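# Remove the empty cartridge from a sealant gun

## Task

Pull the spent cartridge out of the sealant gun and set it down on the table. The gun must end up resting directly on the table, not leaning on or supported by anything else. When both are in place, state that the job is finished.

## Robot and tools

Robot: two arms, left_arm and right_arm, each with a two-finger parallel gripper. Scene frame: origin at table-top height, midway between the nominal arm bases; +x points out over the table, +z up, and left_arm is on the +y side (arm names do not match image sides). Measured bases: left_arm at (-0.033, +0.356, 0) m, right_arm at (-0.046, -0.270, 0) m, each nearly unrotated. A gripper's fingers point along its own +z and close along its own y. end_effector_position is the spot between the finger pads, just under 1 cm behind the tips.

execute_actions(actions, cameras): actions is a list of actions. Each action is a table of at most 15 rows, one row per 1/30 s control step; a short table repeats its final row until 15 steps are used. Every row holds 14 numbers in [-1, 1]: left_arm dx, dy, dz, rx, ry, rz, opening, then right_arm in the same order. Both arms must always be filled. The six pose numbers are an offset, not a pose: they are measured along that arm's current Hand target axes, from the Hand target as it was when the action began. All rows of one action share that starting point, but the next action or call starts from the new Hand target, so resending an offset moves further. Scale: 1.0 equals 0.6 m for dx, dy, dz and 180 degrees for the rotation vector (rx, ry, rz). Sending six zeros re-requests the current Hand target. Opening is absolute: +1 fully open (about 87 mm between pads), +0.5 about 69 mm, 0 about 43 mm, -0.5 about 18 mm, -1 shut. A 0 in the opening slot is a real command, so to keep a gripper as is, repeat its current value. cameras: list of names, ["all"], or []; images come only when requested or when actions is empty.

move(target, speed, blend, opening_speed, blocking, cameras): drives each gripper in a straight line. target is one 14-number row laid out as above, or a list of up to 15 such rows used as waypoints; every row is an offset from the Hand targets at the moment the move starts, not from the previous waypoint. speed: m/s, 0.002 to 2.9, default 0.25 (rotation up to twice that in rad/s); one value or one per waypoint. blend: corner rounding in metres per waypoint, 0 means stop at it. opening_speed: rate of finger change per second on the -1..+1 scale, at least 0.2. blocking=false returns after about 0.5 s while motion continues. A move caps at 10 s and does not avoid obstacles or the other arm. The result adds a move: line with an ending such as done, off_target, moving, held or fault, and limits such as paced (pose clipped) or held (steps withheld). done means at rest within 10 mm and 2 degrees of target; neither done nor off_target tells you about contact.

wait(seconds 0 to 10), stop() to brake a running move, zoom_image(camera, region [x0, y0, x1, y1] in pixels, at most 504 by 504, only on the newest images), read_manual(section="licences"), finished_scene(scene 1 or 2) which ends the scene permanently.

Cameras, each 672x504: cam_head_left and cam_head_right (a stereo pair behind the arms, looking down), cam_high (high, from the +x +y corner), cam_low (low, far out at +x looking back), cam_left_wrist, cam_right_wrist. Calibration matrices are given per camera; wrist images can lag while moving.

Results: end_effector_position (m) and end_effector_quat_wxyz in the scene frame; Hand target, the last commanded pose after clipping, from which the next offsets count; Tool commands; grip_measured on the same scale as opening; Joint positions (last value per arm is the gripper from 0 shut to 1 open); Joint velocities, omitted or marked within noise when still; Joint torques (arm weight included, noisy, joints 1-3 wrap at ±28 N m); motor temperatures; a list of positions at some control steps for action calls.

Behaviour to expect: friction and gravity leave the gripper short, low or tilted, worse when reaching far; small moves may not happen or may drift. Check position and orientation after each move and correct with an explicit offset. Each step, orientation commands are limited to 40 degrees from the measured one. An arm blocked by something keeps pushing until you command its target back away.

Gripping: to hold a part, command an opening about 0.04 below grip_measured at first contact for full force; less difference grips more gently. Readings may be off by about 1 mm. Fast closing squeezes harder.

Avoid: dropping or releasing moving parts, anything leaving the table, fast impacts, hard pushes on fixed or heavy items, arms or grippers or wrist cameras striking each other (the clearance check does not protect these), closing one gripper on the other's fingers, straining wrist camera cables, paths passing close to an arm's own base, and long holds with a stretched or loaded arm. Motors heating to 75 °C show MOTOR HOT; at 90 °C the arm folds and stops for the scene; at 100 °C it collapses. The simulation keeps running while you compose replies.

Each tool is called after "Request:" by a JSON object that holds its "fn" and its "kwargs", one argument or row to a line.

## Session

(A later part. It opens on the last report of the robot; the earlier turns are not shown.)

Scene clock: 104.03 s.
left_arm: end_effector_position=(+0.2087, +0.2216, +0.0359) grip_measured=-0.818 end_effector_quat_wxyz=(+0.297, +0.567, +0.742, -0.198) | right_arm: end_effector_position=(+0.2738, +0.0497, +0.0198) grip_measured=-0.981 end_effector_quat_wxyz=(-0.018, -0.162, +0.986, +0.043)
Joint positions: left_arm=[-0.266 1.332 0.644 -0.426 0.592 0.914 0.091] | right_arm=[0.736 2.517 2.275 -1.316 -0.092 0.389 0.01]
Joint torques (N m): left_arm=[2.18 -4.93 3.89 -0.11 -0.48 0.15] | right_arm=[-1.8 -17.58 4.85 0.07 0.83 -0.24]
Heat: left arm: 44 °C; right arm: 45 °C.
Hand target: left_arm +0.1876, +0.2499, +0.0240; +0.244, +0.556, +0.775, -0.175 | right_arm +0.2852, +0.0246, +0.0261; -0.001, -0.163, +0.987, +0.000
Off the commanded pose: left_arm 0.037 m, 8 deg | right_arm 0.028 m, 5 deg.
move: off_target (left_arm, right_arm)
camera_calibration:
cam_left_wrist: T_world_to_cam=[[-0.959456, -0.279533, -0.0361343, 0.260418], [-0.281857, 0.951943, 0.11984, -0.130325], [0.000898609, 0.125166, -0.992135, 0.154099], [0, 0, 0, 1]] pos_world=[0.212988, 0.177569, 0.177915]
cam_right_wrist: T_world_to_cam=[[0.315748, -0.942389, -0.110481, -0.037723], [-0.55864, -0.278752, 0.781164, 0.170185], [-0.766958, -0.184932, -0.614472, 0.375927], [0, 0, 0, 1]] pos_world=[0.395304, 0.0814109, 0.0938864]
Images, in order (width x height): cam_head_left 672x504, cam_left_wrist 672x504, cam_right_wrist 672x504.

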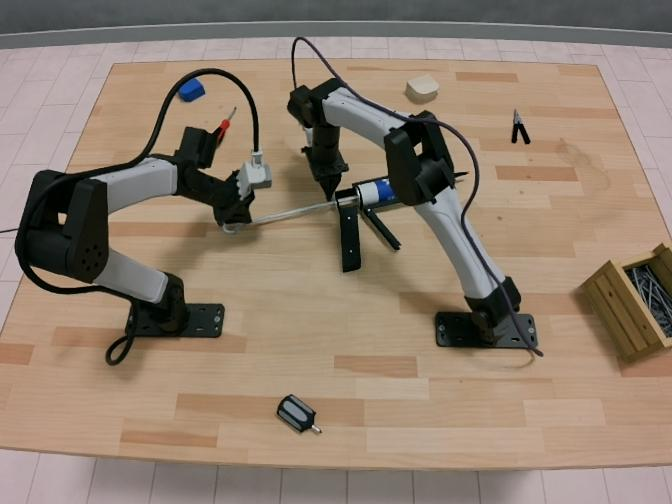

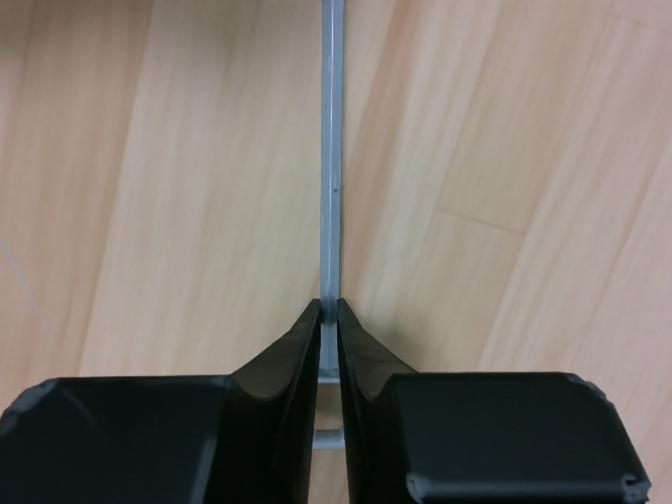

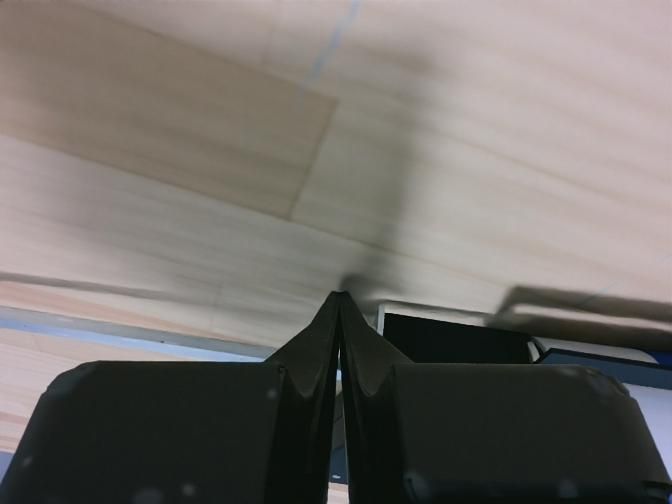

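Request:
{"fn": "move", "kwargs": {
  "target": [
    [0,0,0,0,0,0,-1,0,-0.04,0,0,0,0,-1],
    [0.055,0,-0.038,0,0,0,-1,0,-0.06,0,0,0,0,-1]
  ],
  "speed": 0.1,
  "cameras": ["cam_left_wrist","cam_right_wrist","cam_head_left","cam_high"]
}}

Request:
{"fn": "zoom_image", "kwargs": {
  "camera": "cam_head_left",
  "region": [210, 140, 480, 290]
}}

Scene clock: 110.40 s.
left_arm: end_effector_position=(+0.2018, +0.2434, +0.0437) grip_measured=-0.818 end_effector_quat_wxyz=(+0.330, +0.575, +0.716, -0.218) | right_arm: end_effector_position=(+0.2677, +0.0672, +0.0297) grip_measured=-0.981 end_effector_quat_wxyz=(-0.023, -0.169, +0.978, +0.119)
Joint positions: left_arm=[-0.113 1.275 0.612 -0.513 0.731 1.106 0.091] | right_arm=[0.724 2.453 2.183 -1.217 -0.229 0.37 0.01]
Joint torques (N m): left_arm=[3.45 -4.38 4 -0.67 -1.27 0.12] | right_arm=[-6.46 -17.5 3.58 -0.49 2.08 -0.8]
Motor temperatures (°C): left_arm=[30 44 41 33 28 31 31] | right_arm=[29 48 41 32 30 27 29]
Heat: left arm: 44 °C; right arm: 48 °C.
Hand target: left_arm +0.1746, +0.2878, +0.0237; +0.244, +0.556, +0.775, -0.175 | right_arm +0.2966, -0.0094, +0.0261; -0.001, -0.163, +0.987, +0.000
Off the commanded pose: left_arm 0.056 m, 13 deg | right_arm 0.082 m, 14 deg.
move: off_target (left_arm, right_arm)
camera_calibration:
cam_left_wrist: T_world_to_cam=[[-0.968135, -0.242894, -0.0609669, 0.254145], [-0.245422, 0.968671, 0.0380119, -0.161738], [0.049824, 0.0517633, -0.997416, 0.167242], [0, 0, 0, 1]] pos_world=[0.19802, 0.209744, 0.188453]
cam_right_wrist: T_world_to_cam=[[0.322112, -0.90986, -0.261532, -0.0176854], [-0.528171, -0.401981, 0.747962, 0.165035], [-0.785671, -0.102794, -0.610044, 0.380018], [0, 0, 0, 1]] pos_world=[0.391432, 0.089313, 0.103763]
Images, in order (width x height): cam_head_left 672x504, cam_high 672x504, cam_left_wrist 672x504, cam_right_wrist 672x504.

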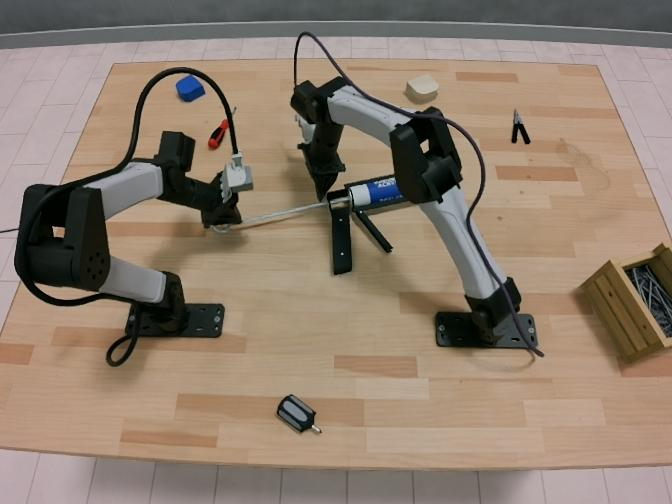

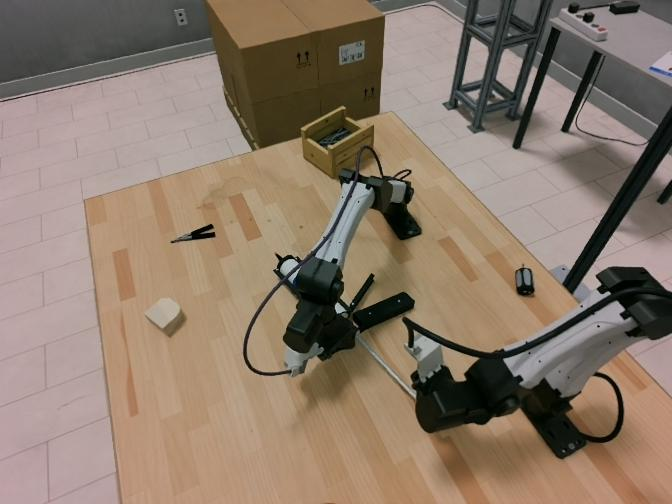

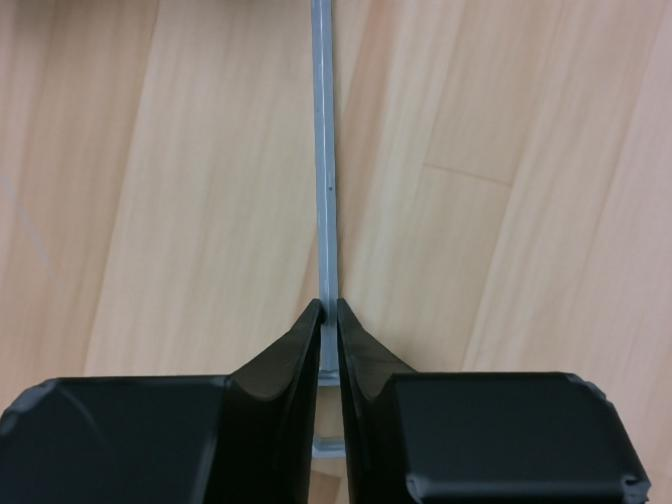

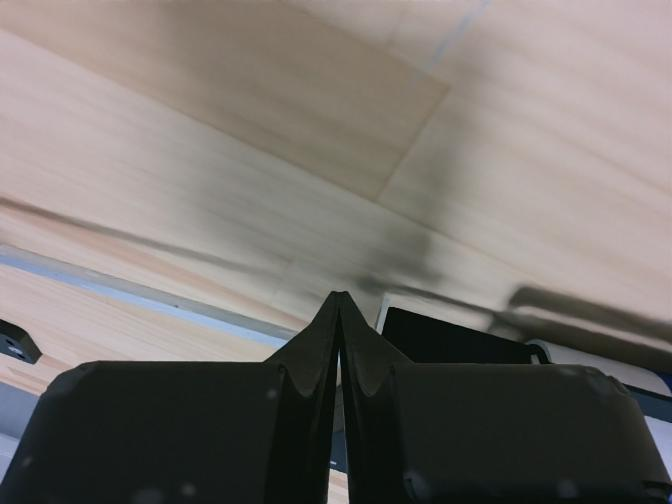

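Scaled by 1.867.

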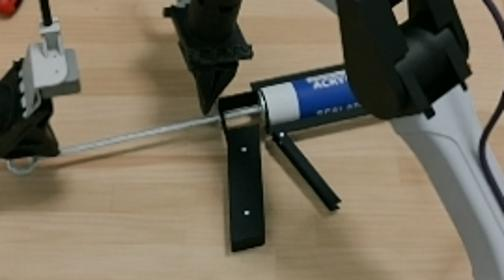

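Request:
{"fn": "zoom_image", "kwargs": {
  "camera": "cam_right_wrist",
  "region": [270, 260, 570, 370]
}}

Request:
{"fn": "zoom_image", "kwargs": {
  "camera": "cam_head_left",
  "region": [300, 170, 380, 230]
}}

Scaled by 1.680.

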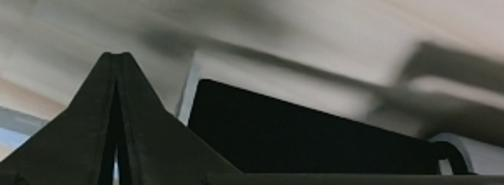

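Scaled by 6.300.

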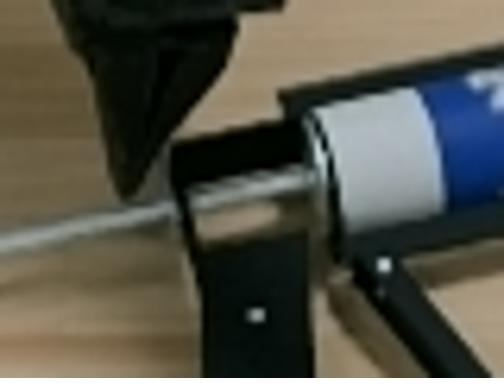

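Request:
{"fn": "move", "kwargs": {
  "target": [
    [-0.06,0,0.04,0,0,0,-1,0,0.125,0,0,0,0,-1],
    [-0.06,0,0.04,0,0,0,-1,0,0.14,-0.14,0,0,0,-1]
  ],
  "speed": 0.25,
  "cameras": ["cam_right_wrist","cam_head_left"]
}}

Request:
{"fn": "zoom_image", "kwargs": {
  "camera": "cam_right_wrist",
  "region": [290, 140, 590, 340]
}}

Scene clock: 126.83 s.
left_arm: end_effector_position=(+0.1888, +0.2400, +0.0263) grip_measured=-0.818 end_effector_quat_wxyz=(+0.263, +0.564, +0.760, -0.187) | right_arm: end_effector_position=(+0.2712, +0.0688, +0.0908) grip_measured=-0.981 end_effector_quat_wxyz=(+0.032, -0.158, +0.986, +0.037)
Joint positions: left_arm=[-0.243 1.295 0.612 -0.512 0.551 0.943 0.091] | right_arm=[0.792 2.546 2.632 -1.563 -0.023 0.453 0.01]
Joint torques (N m): left_arm=[0.2 -1.87 7.08 0.65 -0.1 -0.17] | right_arm=[0.92 -18.77 6.76 0.41 0.08 0.1]
Heat: left arm: 43 °C; right arm: 51 °C.
Hand target: left_arm +0.1885, +0.2469, +0.0246; +0.244, +0.556, +0.775, -0.175 | right_arm +0.2699, +0.0701, +0.1103; +0.000, -0.163, +0.987, +0.000
Off the commanded pose: left_arm 0.007 m, 3 deg | right_arm 0.019 m, 6 deg.
joint sent to its limit (right arm) — joint 4 (wrist pitch), lower limit. The joint targets are off in orientation, not in position.
move: off_target (left_arm, right_arm)
camera_calibration:
cam_right_wrist: T_world_to_cam=[[0.313814, -0.945861, -0.0828725, -0.0128051], [-0.637411, -0.274557, 0.719949, 0.14519], [-0.703725, -0.173106, -0.689062, 0.409971], [0, 0, 0, 1]] pos_world=[0.385071, 0.0987195, 0.176905]
Images, in order (width x height): cam_head_left 672x504, cam_right_wrist 672x504.

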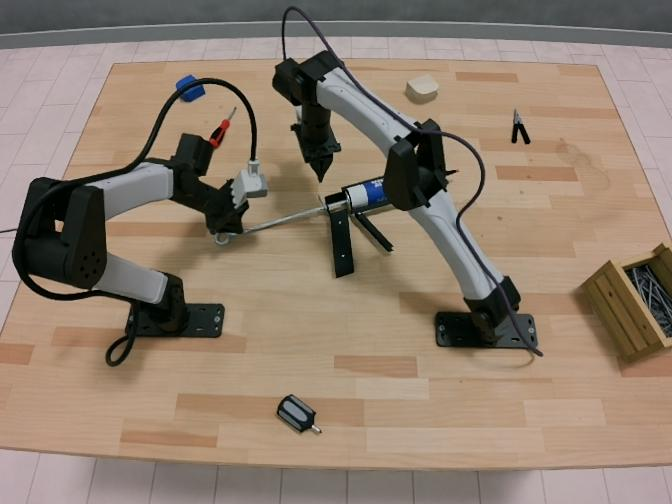

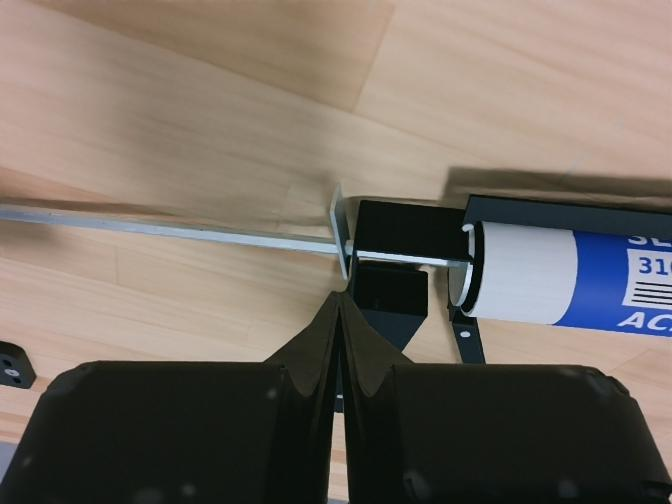

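Scaled by 1.680.

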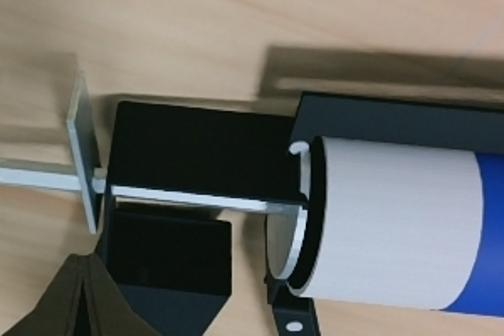

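Request:
{"fn": "move", "kwargs": {
  "target": [
    [0,0,0,0,0,0,0.2,0,0,-0.05,0,0,0,-1],
    [-0.095,0,-0.137,0,0,0,0.2,0.05,-0.242,-0.05,0,0,-0.493,1]
  ],
  "speed": 0.4,
  "opening_speed": 2,
  "cameras": ["cam_right_wrist","cam_head_left","cam_high"]
}}

Request:
{"fn": "zoom_image", "kwargs": {
  "camera": "cam_high",
  "region": [250, 230, 430, 370]
}}

Scene clock: 144.07 s.
left_arm: end_effector_position=(+0.1831, +0.2478, +0.1111) grip_measured=+0.200 end_effector_quat_wxyz=(+0.227, +0.558, +0.777, -0.183) | right_arm: end_effector_position=(+0.2845, -0.0733, +0.1292) grip_measured=+1.000 end_effector_quat_wxyz=(+0.017, +0.805, -0.593, -0.013)
Joint positions: left_arm=[-0.243 1.232 0.944 -0.974 0.513 0.939 0.6] | right_arm=[0.654 2.117 2.034 -1.528 -0.015 -1.239 1]
Joint torques (N m): left_arm=[0.28 -4.22 8.68 0.78 0.3 -0.11] | right_arm=[-0.47 -15.56 4.68 0.39 -0.07 -0.1]
Motor temperatures (°C): left_arm=[30 43 41 33 28 31 31] | right_arm=[30 60 40 31 31 27 29]
Heat: left arm: 43 °C; right arm: 60 °C.
Hand target: left_arm +0.1885, +0.2472, +0.1247; +0.244, +0.556, +0.775, -0.175 | right_arm +0.2882, -0.0770, +0.1401; +0.000, +0.806, -0.592, -0.001
Off the commanded pose: left_arm 0.015 m, 2 deg | right_arm 0.012 m, 2 deg.
move: off_target (left_arm, right_arm); target 2's new opening was sent with right_arm's hand 0.012 m and 2 deg from that target
camera_calibration:
cam_right_wrist: T_world_to_cam=[[0.953731, 0.293899, -0.0634037, -0.241939], [0.234334, -0.594498, 0.769194, -0.190786], [0.188372, -0.748462, -0.635862, 0.118316], [0, 0, 0, 1]] pos_world=[0.253165, 0.0462389, 0.206645]
Images, in order (width x height): cam_head_left 672x504, cam_high 672x504, cam_right_wrist 672x504.

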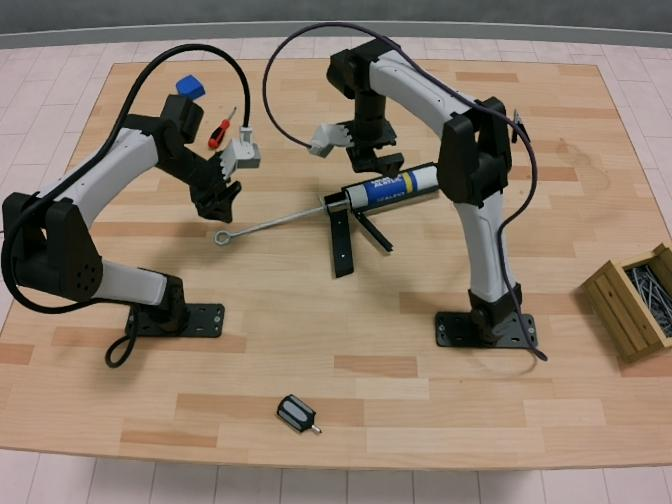

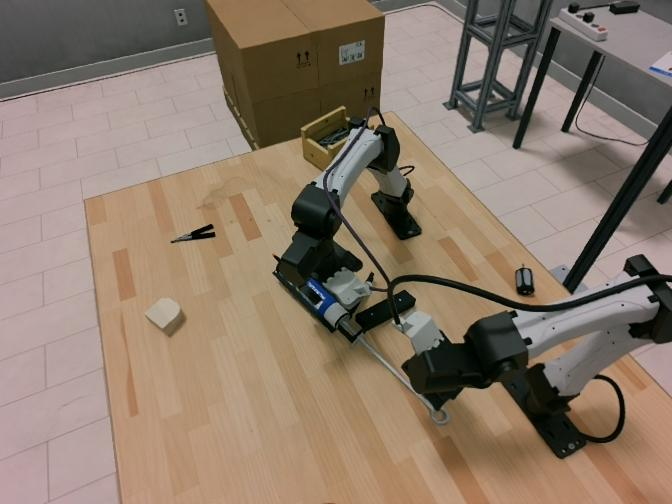

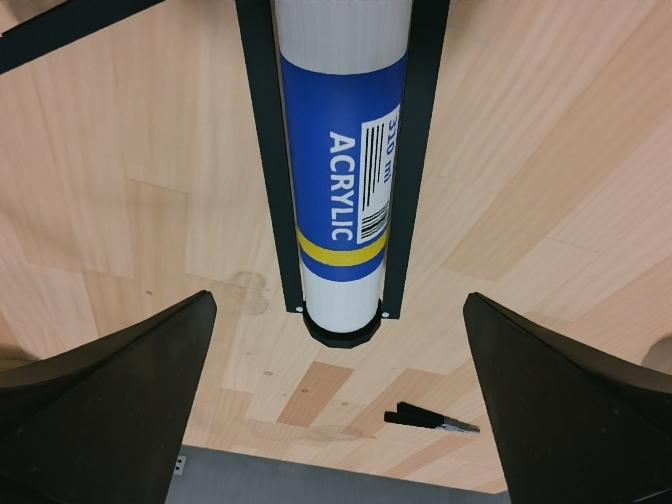

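Scaled by 2.800.

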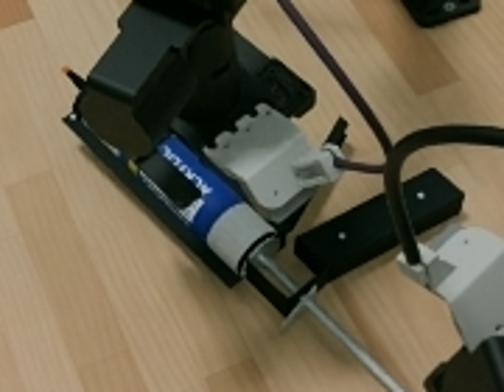

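Request:
{"fn": "move", "kwargs": {
  "target": [
    [0,0,0,0,0,0,0.2,0,0,0.158,0,0,0,1],
    [0,0,0,0,0,0,0.2,0,0,0.158,0,0,0,-0.3]
  ],
  "speed": 0.2,
  "opening_speed": 1,
  "cameras": ["cam_right_wrist","cam_low"]
}}

Request:
{"fn": "zoom_image", "kwargs": {
  "camera": "cam_low",
  "region": [300, 220, 480, 310]
}}

Scene clock: 154.63 s.
left_arm: end_effector_position=(+0.1831, +0.2478, +0.1111) grip_measured=+0.200 end_effector_quat_wxyz=(+0.227, +0.558, +0.777, -0.183) | right_arm: end_effector_position=(+0.2878, -0.0719, +0.0442) grip_measured=+0.332 end_effector_quat_wxyz=(-0.002, +0.806, -0.592, -0.005)
Joint positions: left_arm=[-0.243 1.232 0.944 -0.974 0.513 0.939 0.6] | right_arm=[0.654 2.094 1.662 -1.137 -0.01 -1.242 0.666]
Joint torques (N m): left_arm=[0.28 -4.22 8.68 0.78 0.3 -0.11] | right_arm=[-0.44 -12.9 4.55 0.33 -0.13 -0.07]
Motor temperatures (°C): left_arm=[30 42 41 32 28 31 30] | right_arm=[30 58 40 31 30 27 29]
Heat: left arm: 42 °C; right arm: 58 °C.
Hand target: left_arm +0.1885, +0.2472, +0.1247; +0.244, +0.556, +0.775, -0.175 | right_arm +0.2880, -0.0770, +0.0454; +0.000, +0.806, -0.592, -0.001
Off the commanded pose: left_arm 0.015 m, 2 deg | right_arm 0.005 m, 1 deg.
move: off_target (left_arm)
camera_calibration:
cam_right_wrist: T_world_to_cam=[[0.954369, 0.297762, -0.022764, -0.252652], [0.208432, -0.60958, 0.764832, -0.11887], [0.213862, -0.734676, -0.643827, 0.0586285], [0, 0, 0, 1]] pos_world=[0.253361, 0.0458423, 0.122911]
Images, in order (width x height): cam_low 672x504, cam_right_wrist 672x504.

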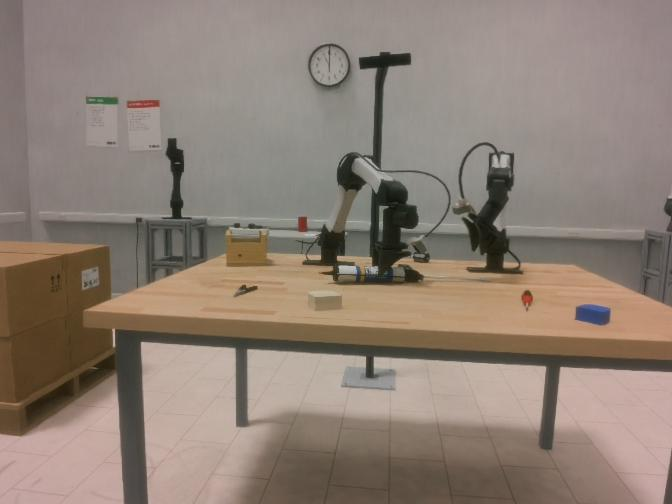

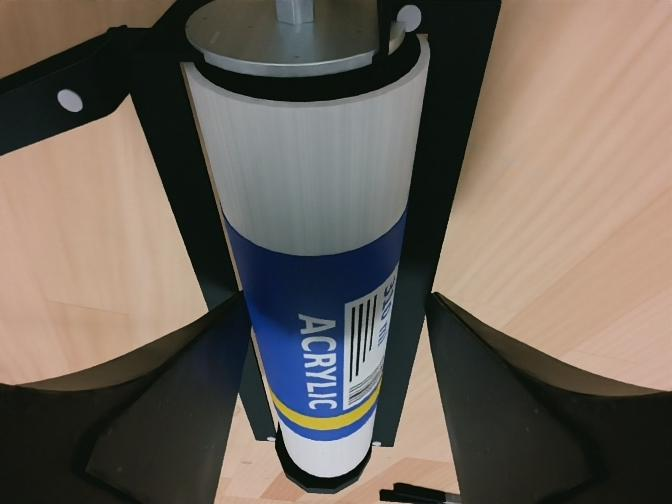

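Scaled by 2.800.

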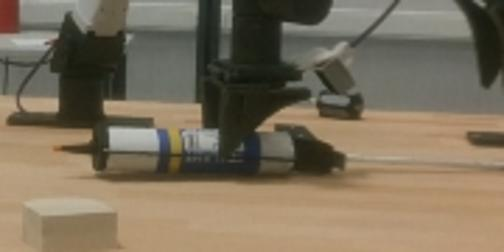

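Request:
{"fn": "move", "kwargs": {
  "target": [
    [0,0,0,0,0,0,0.2,0,0,0,0,0,0,0.6],
    [0,0,0,0,0,0,0.2,0,0.0,-0.010,0,0,0,0.6],
    [0,0,0,0,0,0,0.2,0,0.0,-0.010,0,0,0,-0.3]
  ],
  "speed": 0.1,
  "opening_speed": 0.8,
  "cameras": ["cam_right_wrist"]
}}

Scene clock: 162.83 s.
left_arm: end_effector_position=(+0.1831, +0.2478, +0.1111) grip_measured=+0.200 end_effector_quat_wxyz=(+0.227, +0.558, +0.777, -0.183) | right_arm: end_effector_position=(+0.2859, -0.0738, +0.0439) grip_measured=+0.332 end_effector_quat_wxyz=(+0.003, +0.806, -0.592, -0.005)
Joint positions: left_arm=[-0.243 1.232 0.944 -0.974 0.513 0.939 0.6] | right_arm=[0.654 2.094 1.659 -1.145 -0.008 -1.243 0.666]
Joint torques (N m): left_arm=[0.28 -4.22 8.66 0.78 0.3 -0.11] | right_arm=[-0.46 -13.38 6.23 0.15 -0.15 -0.06]
Motor temperatures (°C): left_arm=[30 42 42 32 28 31 30] | right_arm=[30 57 40 30 30 27 29]
Heat: left arm: 42 °C; right arm: 57 °C.
Hand target: left_arm +0.1885, +0.2472, +0.1247; +0.244, +0.556, +0.775, -0.175 | right_arm +0.2881, -0.0769, +0.0514; +0.000, +0.806, -0.591, -0.001
Off the commanded pose: left_arm 0.015 m, 2 deg | right_arm 0.008 m, 1 deg.
move: off_target (left_arm)
camera_calibration:
cam_right_wrist: T_world_to_cam=[[0.953951, 0.298272, -0.0317945, -0.249676], [0.214227, -0.603262, 0.768233, -0.120732], [0.209962, -0.739668, -0.639381, 0.0580087], [0, 0, 0, 1]] pos_world=[0.251863, 0.0445457, 0.121901]
Images, in order (width x height): cam_right_wrist 672x504.

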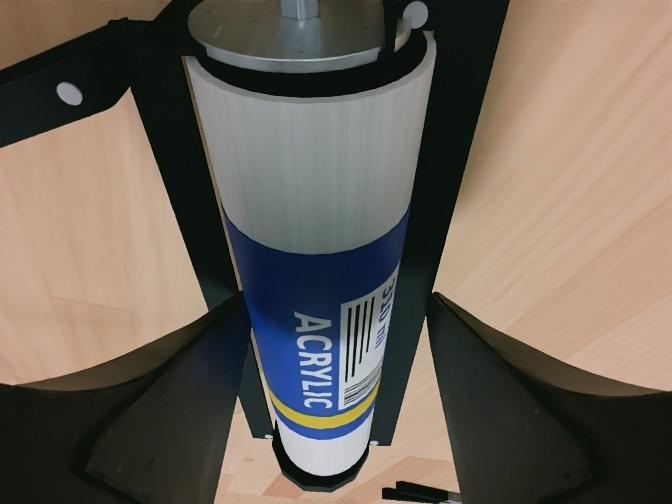

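Request:
{"fn": "move", "kwargs": {
  "target": [
    [0,0,0,0,0,0,0.2,0,0,0,0,0,0,0.6],
    [0,0,0,0,0,0,0.2,0,0.0,-0.015,0,0,0,0.6],
    [0,0,0,0,0,0,0.2,0,0.0,-0.015,0,0,0,-0.3]
  ],
  "speed": 0.1,
  "opening_speed": 0.8,
  "cameras": ["cam_right_wrist"]
}}

Scene clock: 169.17 s.
left_arm: end_effector_position=(+0.1831, +0.2478, +0.1111) grip_measured=+0.200 end_effector_quat_wxyz=(+0.227, +0.558, +0.777, -0.183) | right_arm: end_effector_position=(+0.2810, -0.0774, +0.0480) grip_measured=+0.050 end_effector_quat_wxyz=(+0.016, +0.806, -0.592, -0.009)
Joint positions: left_arm=[-0.243 1.232 0.944 -0.974 0.513 0.939 0.6] | right_arm=[0.654 2.094 1.674 -1.187 -0.008 -1.243 0.525]
Joint torques (N m): left_arm=[0.28 -4.22 8.66 0.79 0.3 -0.11] | right_arm=[-0.44 -14 7.27 0.2 -0.15 -0.06]
Motor temperatures (°C): left_arm=[30 42 42 32 28 31 30] | right_arm=[30 56 40 30 30 27 29]
Heat: left arm: 42 °C; right arm: 56 °C.
Hand target: left_arm +0.1885, +0.2472, +0.1247; +0.244, +0.556, +0.775, -0.175 | right_arm +0.2881, -0.0769, +0.0604; +0.000, +0.806, -0.591, -0.001
Off the commanded pose: left_arm 0.015 m, 2 deg | right_arm 0.014 m, 2 deg.
move: off_target (left_arm, right_arm); target 3's new opening was sent with right_arm's hand 0.014 m and 2 deg from that target
camera_calibration:
cam_right_wrist: T_world_to_cam=[[0.952984, 0.297544, -0.0573458, -0.242392], [0.231023, -0.590966, 0.772909, -0.128912], [0.196085, -0.749818, -0.631921, 0.0617597], [0, 0, 0, 1]] pos_world=[0.248667, 0.0422486, 0.124764]
Images, in order (width x height): cam_right_wrist 672x504.

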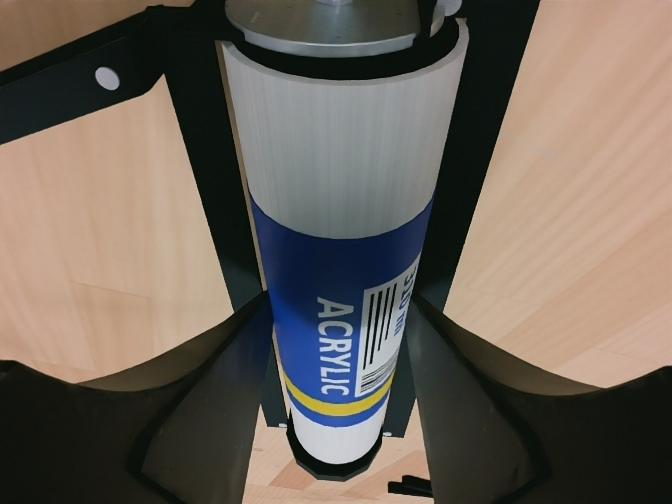

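Request:
{"fn": "move", "kwargs": {
  "target": [0,0,0,0,0,0,0.2,0,0,-0.085,0,0,0,-0.4],
  "speed": 0.08,
  "cameras": ["cam_right_wrist","cam_low"]
}}

Request:
{"fn": "zoom_image", "kwargs": {
  "camera": "cam_low",
  "region": [300, 220, 480, 310]
}}

Scene clock: 173.43 s.
left_arm: end_effector_position=(+0.1831, +0.2478, +0.1111) grip_measured=+0.200 end_effector_quat_wxyz=(+0.227, +0.558, +0.777, -0.183) | right_arm: end_effector_position=(+0.2850, -0.0754, +0.0960) grip_measured=-0.400 end_effector_quat_wxyz=(+0.015, +0.806, -0.592, -0.009)
Joint positions: left_arm=[-0.243 1.232 0.944 -0.974 0.513 0.939 0.6] | right_arm=[0.652 2.092 1.863 -1.375 -0.008 -1.243 0.3]
Joint torques (N m): left_arm=[0.28 -4.22 8.66 0.79 0.3 -0.11] | right_arm=[-0.34 -14.79 7.27 0.1 -0.16 -0.07]
Motor temperatures (°C): left_arm=[30 42 42 32 28 31 30] | right_arm=[30 56 40 30 30 27 29]
Heat: left arm: 42 °C; right arm: 56 °C.
Hand target: left_arm +0.1885, +0.2472, +0.1247; +0.244, +0.556, +0.775, -0.175 | right_arm +0.2880, -0.0770, +0.1113; +0.000, +0.806, -0.591, -0.001
Off the commanded pose: left_arm 0.015 m, 2 deg | right_arm 0.016 m, 2 deg.
move: off_target (left_arm, right_arm)
camera_calibration:
cam_right_wrist: T_world_to_cam=[[0.953552, 0.296218, -0.054715, -0.244482], [0.228331, -0.592293, 0.772693, -0.165037], [0.196478, -0.749296, -0.632418, 0.0928541], [0, 0, 0, 1]] pos_world=[0.252566, 0.0442451, 0.172868]
Images, in order (width x height): cam_low 672x504, cam_right_wrist 672x504.

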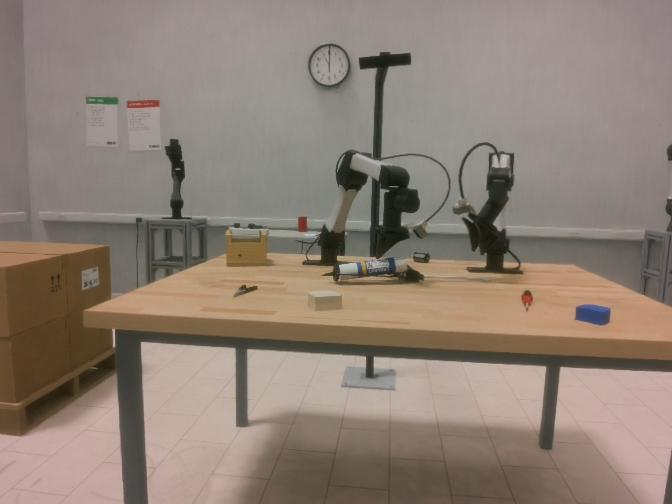

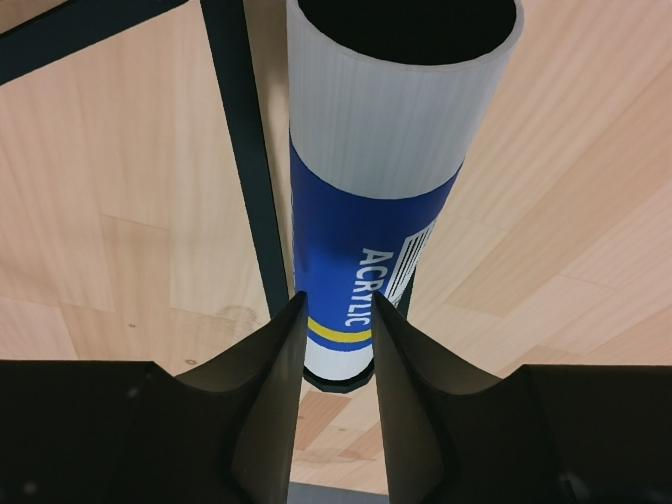

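Scaled by 2.800.

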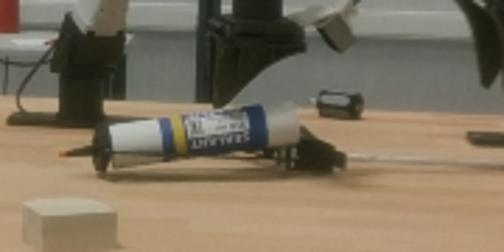

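Request:
{"fn": "move", "kwargs": {
  "target": [
    [0,0,0,0,0,0,0.2,-0.033,-0.01,0,0,0,0,0.9],
    [0,0,0,0,0,0,0.2,-0.033,-0.01,0.097,0,0,0,0.9],
    [0,0,0,0,0,0,0.2,-0.033,-0.01,0.097,0,0,0,-0.2]
  ],
  "speed": 0.12,
  "opening_speed": 1,
  "cameras": ["cam_right_wrist","cam_low"]
}}

Request:
{"fn": "zoom_image", "kwargs": {
  "camera": "cam_low",
  "region": [300, 220, 480, 310]
}}

Scene clock: 182.57 s.
left_arm: end_effector_position=(+0.1831, +0.2478, +0.1111) grip_measured=+0.200 end_effector_quat_wxyz=(+0.227, +0.558, +0.777, -0.183) | right_arm: end_effector_position=(+0.2875, -0.0573, +0.0594) grip_measured=+0.117 end_effector_quat_wxyz=(-0.004, +0.806, -0.592, -0.003)
Joint positions: left_arm=[-0.243 1.232 0.944 -0.974 0.513 0.939 0.6] | right_arm=[0.685 2.115 1.755 -1.206 -0.008 -1.213 0.559]
Joint torques (N m): left_arm=[0.28 -4.22 8.66 0.79 0.3 -0.11] | right_arm=[0.47 -10.95 5.08 0.5 -0.15 0.06]
Motor temperatures (°C): left_arm=[30 42 42 32 28 31 30] | right_arm=[29 57 40 30 30 27 29]
Heat: left arm: 42 °C; right arm: 57 °C.
Hand target: left_arm +0.1885, +0.2472, +0.1247; +0.244, +0.556, +0.775, -0.175 | right_arm +0.2878, -0.0564, +0.0531; +0.000, +0.806, -0.592, -0.001
Off the commanded pose: left_arm 0.015 m, 2 deg | right_arm 0.006 m, 1 deg.
move: off_target (left_arm)
camera_calibration:
cam_right_wrist: T_world_to_cam=[[0.954118, 0.298851, -0.0186421, -0.256371], [0.205837, -0.609396, 0.765681, -0.120734], [0.217464, -0.734387, -0.64295, 0.0781648], [0, 0, 0, 1]] pos_world=[0.252461, 0.0604449, 0.137921]
Images, in order (width x height): cam_low 672x504, cam_right_wrist 672x504.

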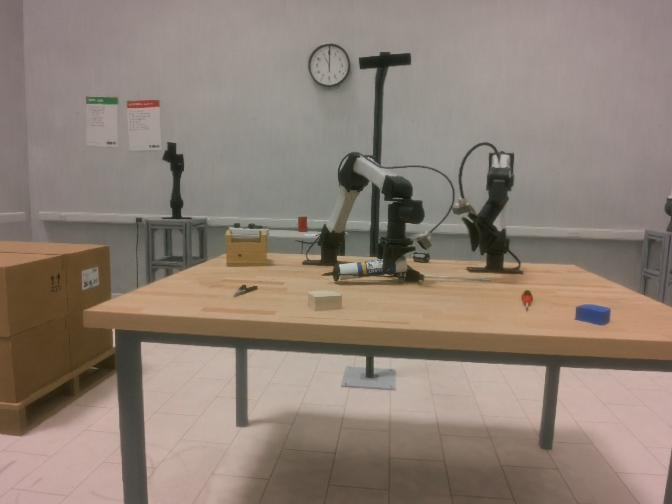

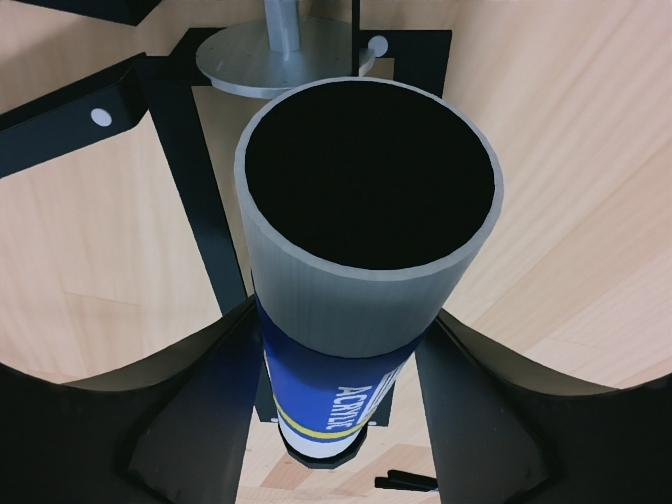

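Scaled by 2.800.

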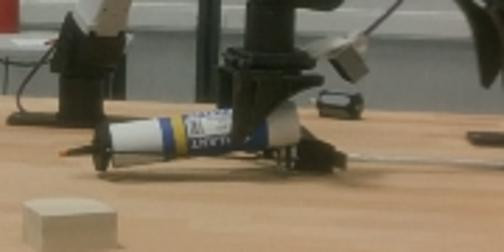

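Request:
{"fn": "move", "kwargs": {
  "target": [
    [0.146,0.08,-0.204,0,0,0,0.2,0,0,0,0,0,0,-0.2],
    [0.146,0.08,-0.204,0,0,0,0.2,-0.117,0,-0.092,0,0,0,-0.2]
  ],
  "speed": [0.4,0.1],
  "cameras": ["cam_right_wrist","cam_low","cam_head_left"]
}}

Request:
{"fn": "zoom_image", "kwargs": {
  "camera": "cam_low",
  "region": [300, 220, 480, 310]
}}

Scene clock: 197.63 s.
left_arm: end_effector_position=(+0.1855, +0.3972, +0.1683) grip_measured=+0.200 end_effector_quat_wxyz=(+0.240, +0.546, +0.787, -0.157) | right_arm: end_effector_position=(+0.2672, +0.0104, +0.1091) grip_measured=+0.110 end_effector_quat_wxyz=(-0.007, +0.807, -0.590, -0.003)
Joint positions: left_arm=[0.451 1.39 1.303 -1.539 0.58 1.699 0.6] | right_arm=[0.835 2.256 2.181 -1.483 -0.008 -1.065 0.555]
Joint torques (N m): left_arm=[0.39 -2.95 7.34 -0.04 0.51 0.19] | right_arm=[0.35 -11.78 7.57 0.15 -0.16 0.08]
Motor temperatures (°C): left_arm=[30 42 43 32 28 31 30] | right_arm=[29 56 41 30 30 27 29]
Heat: left arm: 43 °C; right arm: 56 °C.
Hand target: left_arm +0.1884, +0.3970, +0.1749; +0.244, +0.556, +0.775, -0.175 | right_arm +0.2668, +0.0107, +0.1084; +0.000, +0.806, -0.592, -0.001
Off the commanded pose: left_arm 0.007 m, 3 deg | right_arm 0.001 m, 1 deg.
joint sent to its limit (left arm) — joint 4 (wrist pitch), lower limit. The joint targets still meet the commanded pose.
move: off_target (left_arm)
camera_calibration:
cam_right_wrist: T_world_to_cam=[[0.953143, 0.302215, -0.0136094, -0.256731], [0.205124, -0.612556, 0.763348, -0.11291], [0.222358, -0.730371, -0.645844, 0.163243], [0, 0, 0, 1]] pos_world=[0.231563, 0.127652, 0.188125]
Images, in order (width x height): cam_head_left 672x504, cam_low 672x504, cam_right_wrist 672x504.

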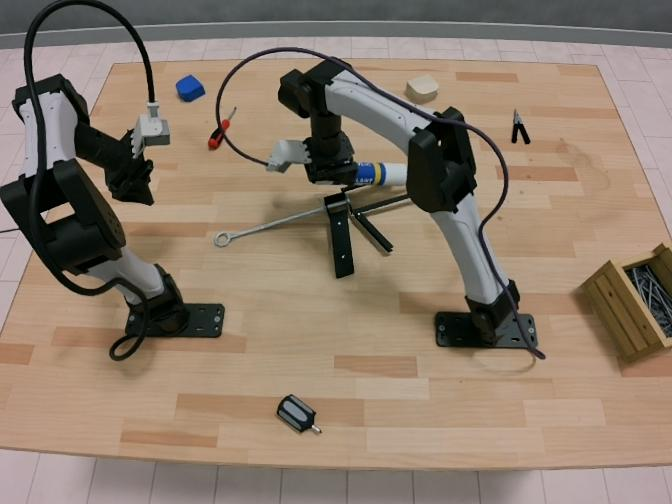

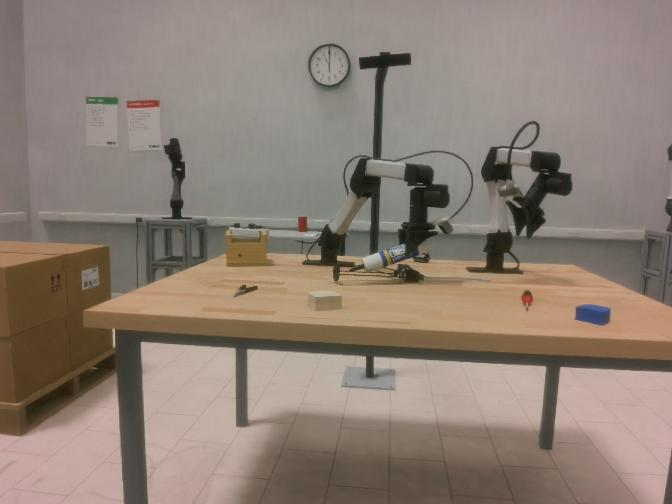

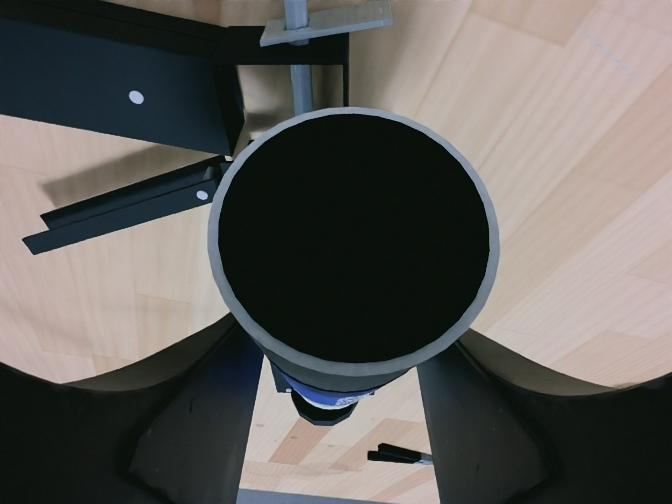

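Scaled by 2.800.

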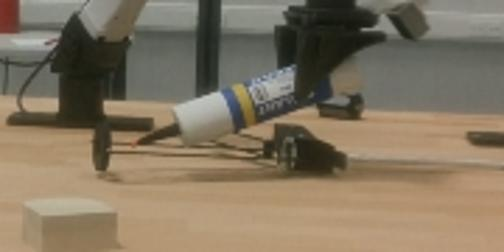

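Request:
{"fn": "move", "kwargs": {
  "target": [
    [0,0,0,0,0,0,0.2,0,0,-0.067,0,0,0,-0.2],
    [0,0,0,0,0,0,0.2,0.083,-0.199,-0.06,0,0.1,0,-0.2],
    [0,0,0,0,0,0,0.2,0.083,-0.199,0.075,0,0.1,0,-0.2]
  ],
  "speed": 0.2,
  "blend": [0.03,0.03,0],
  "cameras": ["cam_right_wrist","cam_low","cam_head_left"]
}}

Request:
{"fn": "zoom_image", "kwargs": {
  "camera": "cam_low",
  "region": [300, 220, 480, 310]
}}

Scene clock: 204.30 s.
left_arm: end_effector_position=(+0.1855, +0.3972, +0.1683) grip_measured=+0.200 end_effector_quat_wxyz=(+0.240, +0.546, +0.787, -0.157) | right_arm: end_effector_position=(+0.3893, +0.0062, +0.0570) grip_measured=+0.110 end_effector_quat_wxyz=(-0.002, +0.820, -0.554, +0.143)
Joint positions: left_arm=[0.451 1.39 1.303 -1.539 0.58 1.699 0.6] | right_arm=[0.754 2.757 2.826 -1.566 0.278 -1.23 0.555]
Joint torques (N m): left_arm=[0.39 -2.95 7.34 -0.05 0.52 0.19] | right_arm=[-0.79 -15.88 7.35 0.35 0.29 0.09]
Motor temperatures (°C): left_arm=[30 42 42 31 28 31 30] | right_arm=[29 55 41 30 30 27 30]
Heat: left arm: 42 °C; right arm: 55 °C.
Hand target: left_arm +0.1884, +0.3970, +0.1749; +0.244, +0.556, +0.775, -0.175 | right_arm +0.3955, -0.0010, +0.0632; +0.093, +0.797, -0.584, +0.126
Off the commanded pose: left_arm 0.007 m, 3 deg | right_arm 0.011 m, 12 deg.
joint sent to its limit (left arm) — joint 4 (wrist pitch), lower limit. The joint targets still meet the commanded pose.
joint sent to its limit (right arm) — joint 4 (wrist pitch), lower limit. The joint targets are off in orientation, not in position.
move: off_target (left_arm, right_arm); blend cut to 0.0201 m at target 1
camera_calibration:
cam_right_wrist: T_world_to_cam=[[0.913714, 0.380762, 0.141939, -0.366495], [0.0499298, -0.451848, 0.890697, -0.0486448], [0.403278, -0.806755, -0.431871, 0.0171583], [0, 0, 0, 1]] pos_world=[0.330381, 0.13141, 0.102758]
Images, in order (width x height): cam_head_left 672x504, cam_low 672x504, cam_right_wrist 672x504.

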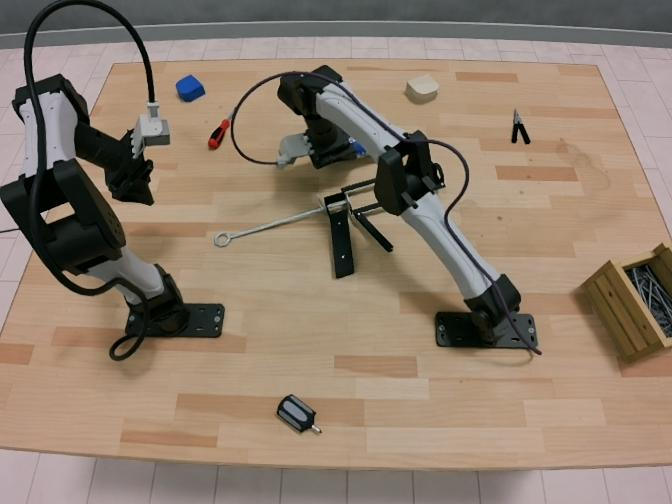

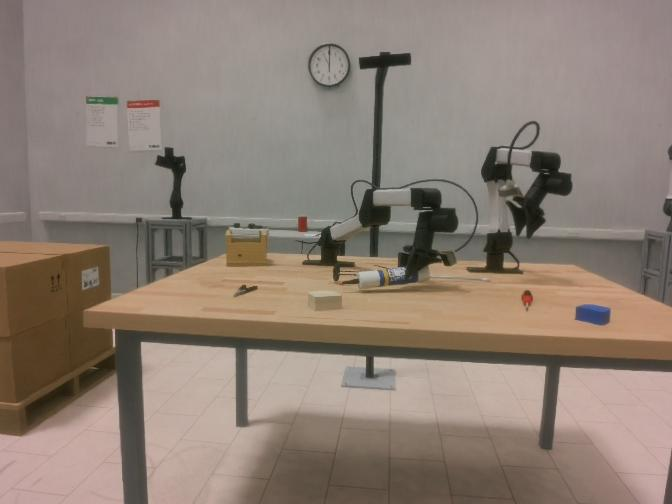

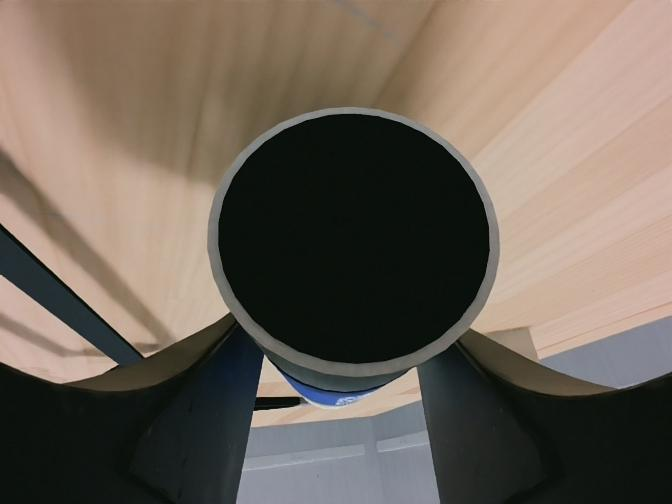

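Scaled by 2.800.

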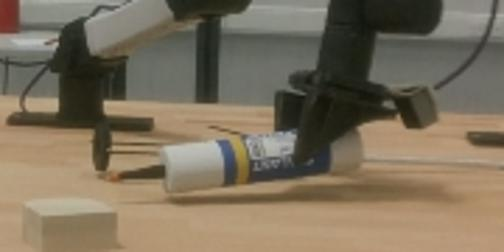

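Request:
{"fn": "move", "kwargs": {
  "target": [
    [0,0,0,0,0,0,0.2,0,0,0.042,0,0,0,-0.2]
  ],
  "speed": 0.06,
  "cameras": ["cam_low"]
}}

Request:
{"fn": "zoom_image", "kwargs": {
  "camera": "cam_low",
  "region": [300, 220, 480, 310]
}}

Scene clock: 209.83 s.
left_arm: end_effector_position=(+0.1855, +0.3972, +0.1683) grip_measured=+0.200 end_effector_quat_wxyz=(+0.240, +0.546, +0.787, -0.157) | right_arm: end_effector_position=(+0.3937, -0.0017, +0.0431) grip_measured=+0.110 end_effector_quat_wxyz=(+0.011, +0.815, -0.561, +0.143)
Joint positions: left_arm=[0.451 1.39 1.303 -1.539 0.58 1.699 0.6] | right_arm=[0.739 2.792 2.838 -1.566 0.284 -1.227 0.555]
Joint torques (N m): left_arm=[0.39 -2.95 7.35 -0.04 0.51 0.18] | right_arm=[-0.75 -14.13 7.31 0.3 0.2 0.08]
Motor temperatures (°C): left_arm=[30 42 42 31 28 31 30] | right_arm=[29 55 42 29 30 27 30]
Heat: left arm: 42 °C; right arm: 55 °C.
Hand target: left_arm +0.1884, +0.3970, +0.1749; +0.244, +0.556, +0.775, -0.175 | right_arm +0.3978, -0.0084, +0.0392; +0.093, +0.796, -0.584, +0.126
Off the commanded pose: left_arm 0.007 m, 3 deg | right_arm 0.009 m, 10 deg.
joint sent to its limit (left arm) — joint 4 (wrist pitch), lower limit. The joint targets still meet the commanded pose.
joint sent to its limit (right arm) — joint 4 (wrist pitch), lower limit. The joint targets are off in orientation, not in position.
move: off_target (left_arm, right_arm)
Images, in order (width x height): cam_low 672x504.

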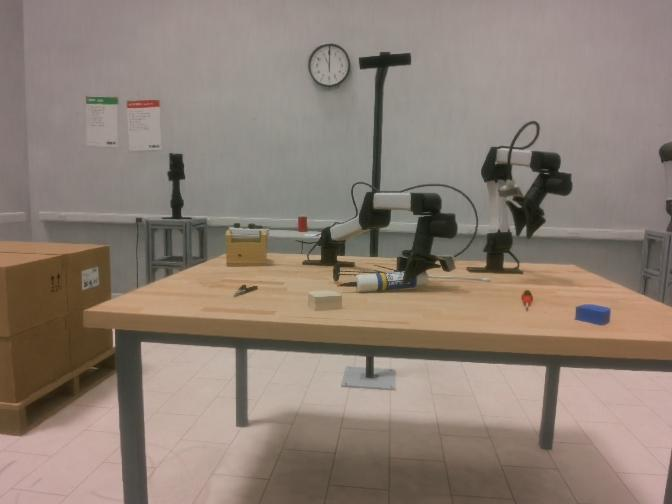

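Scaled by 2.800.

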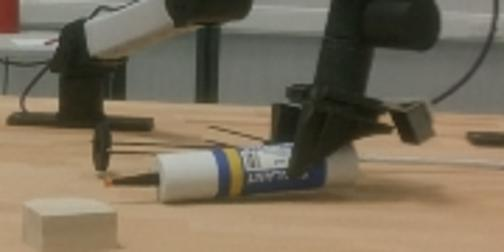

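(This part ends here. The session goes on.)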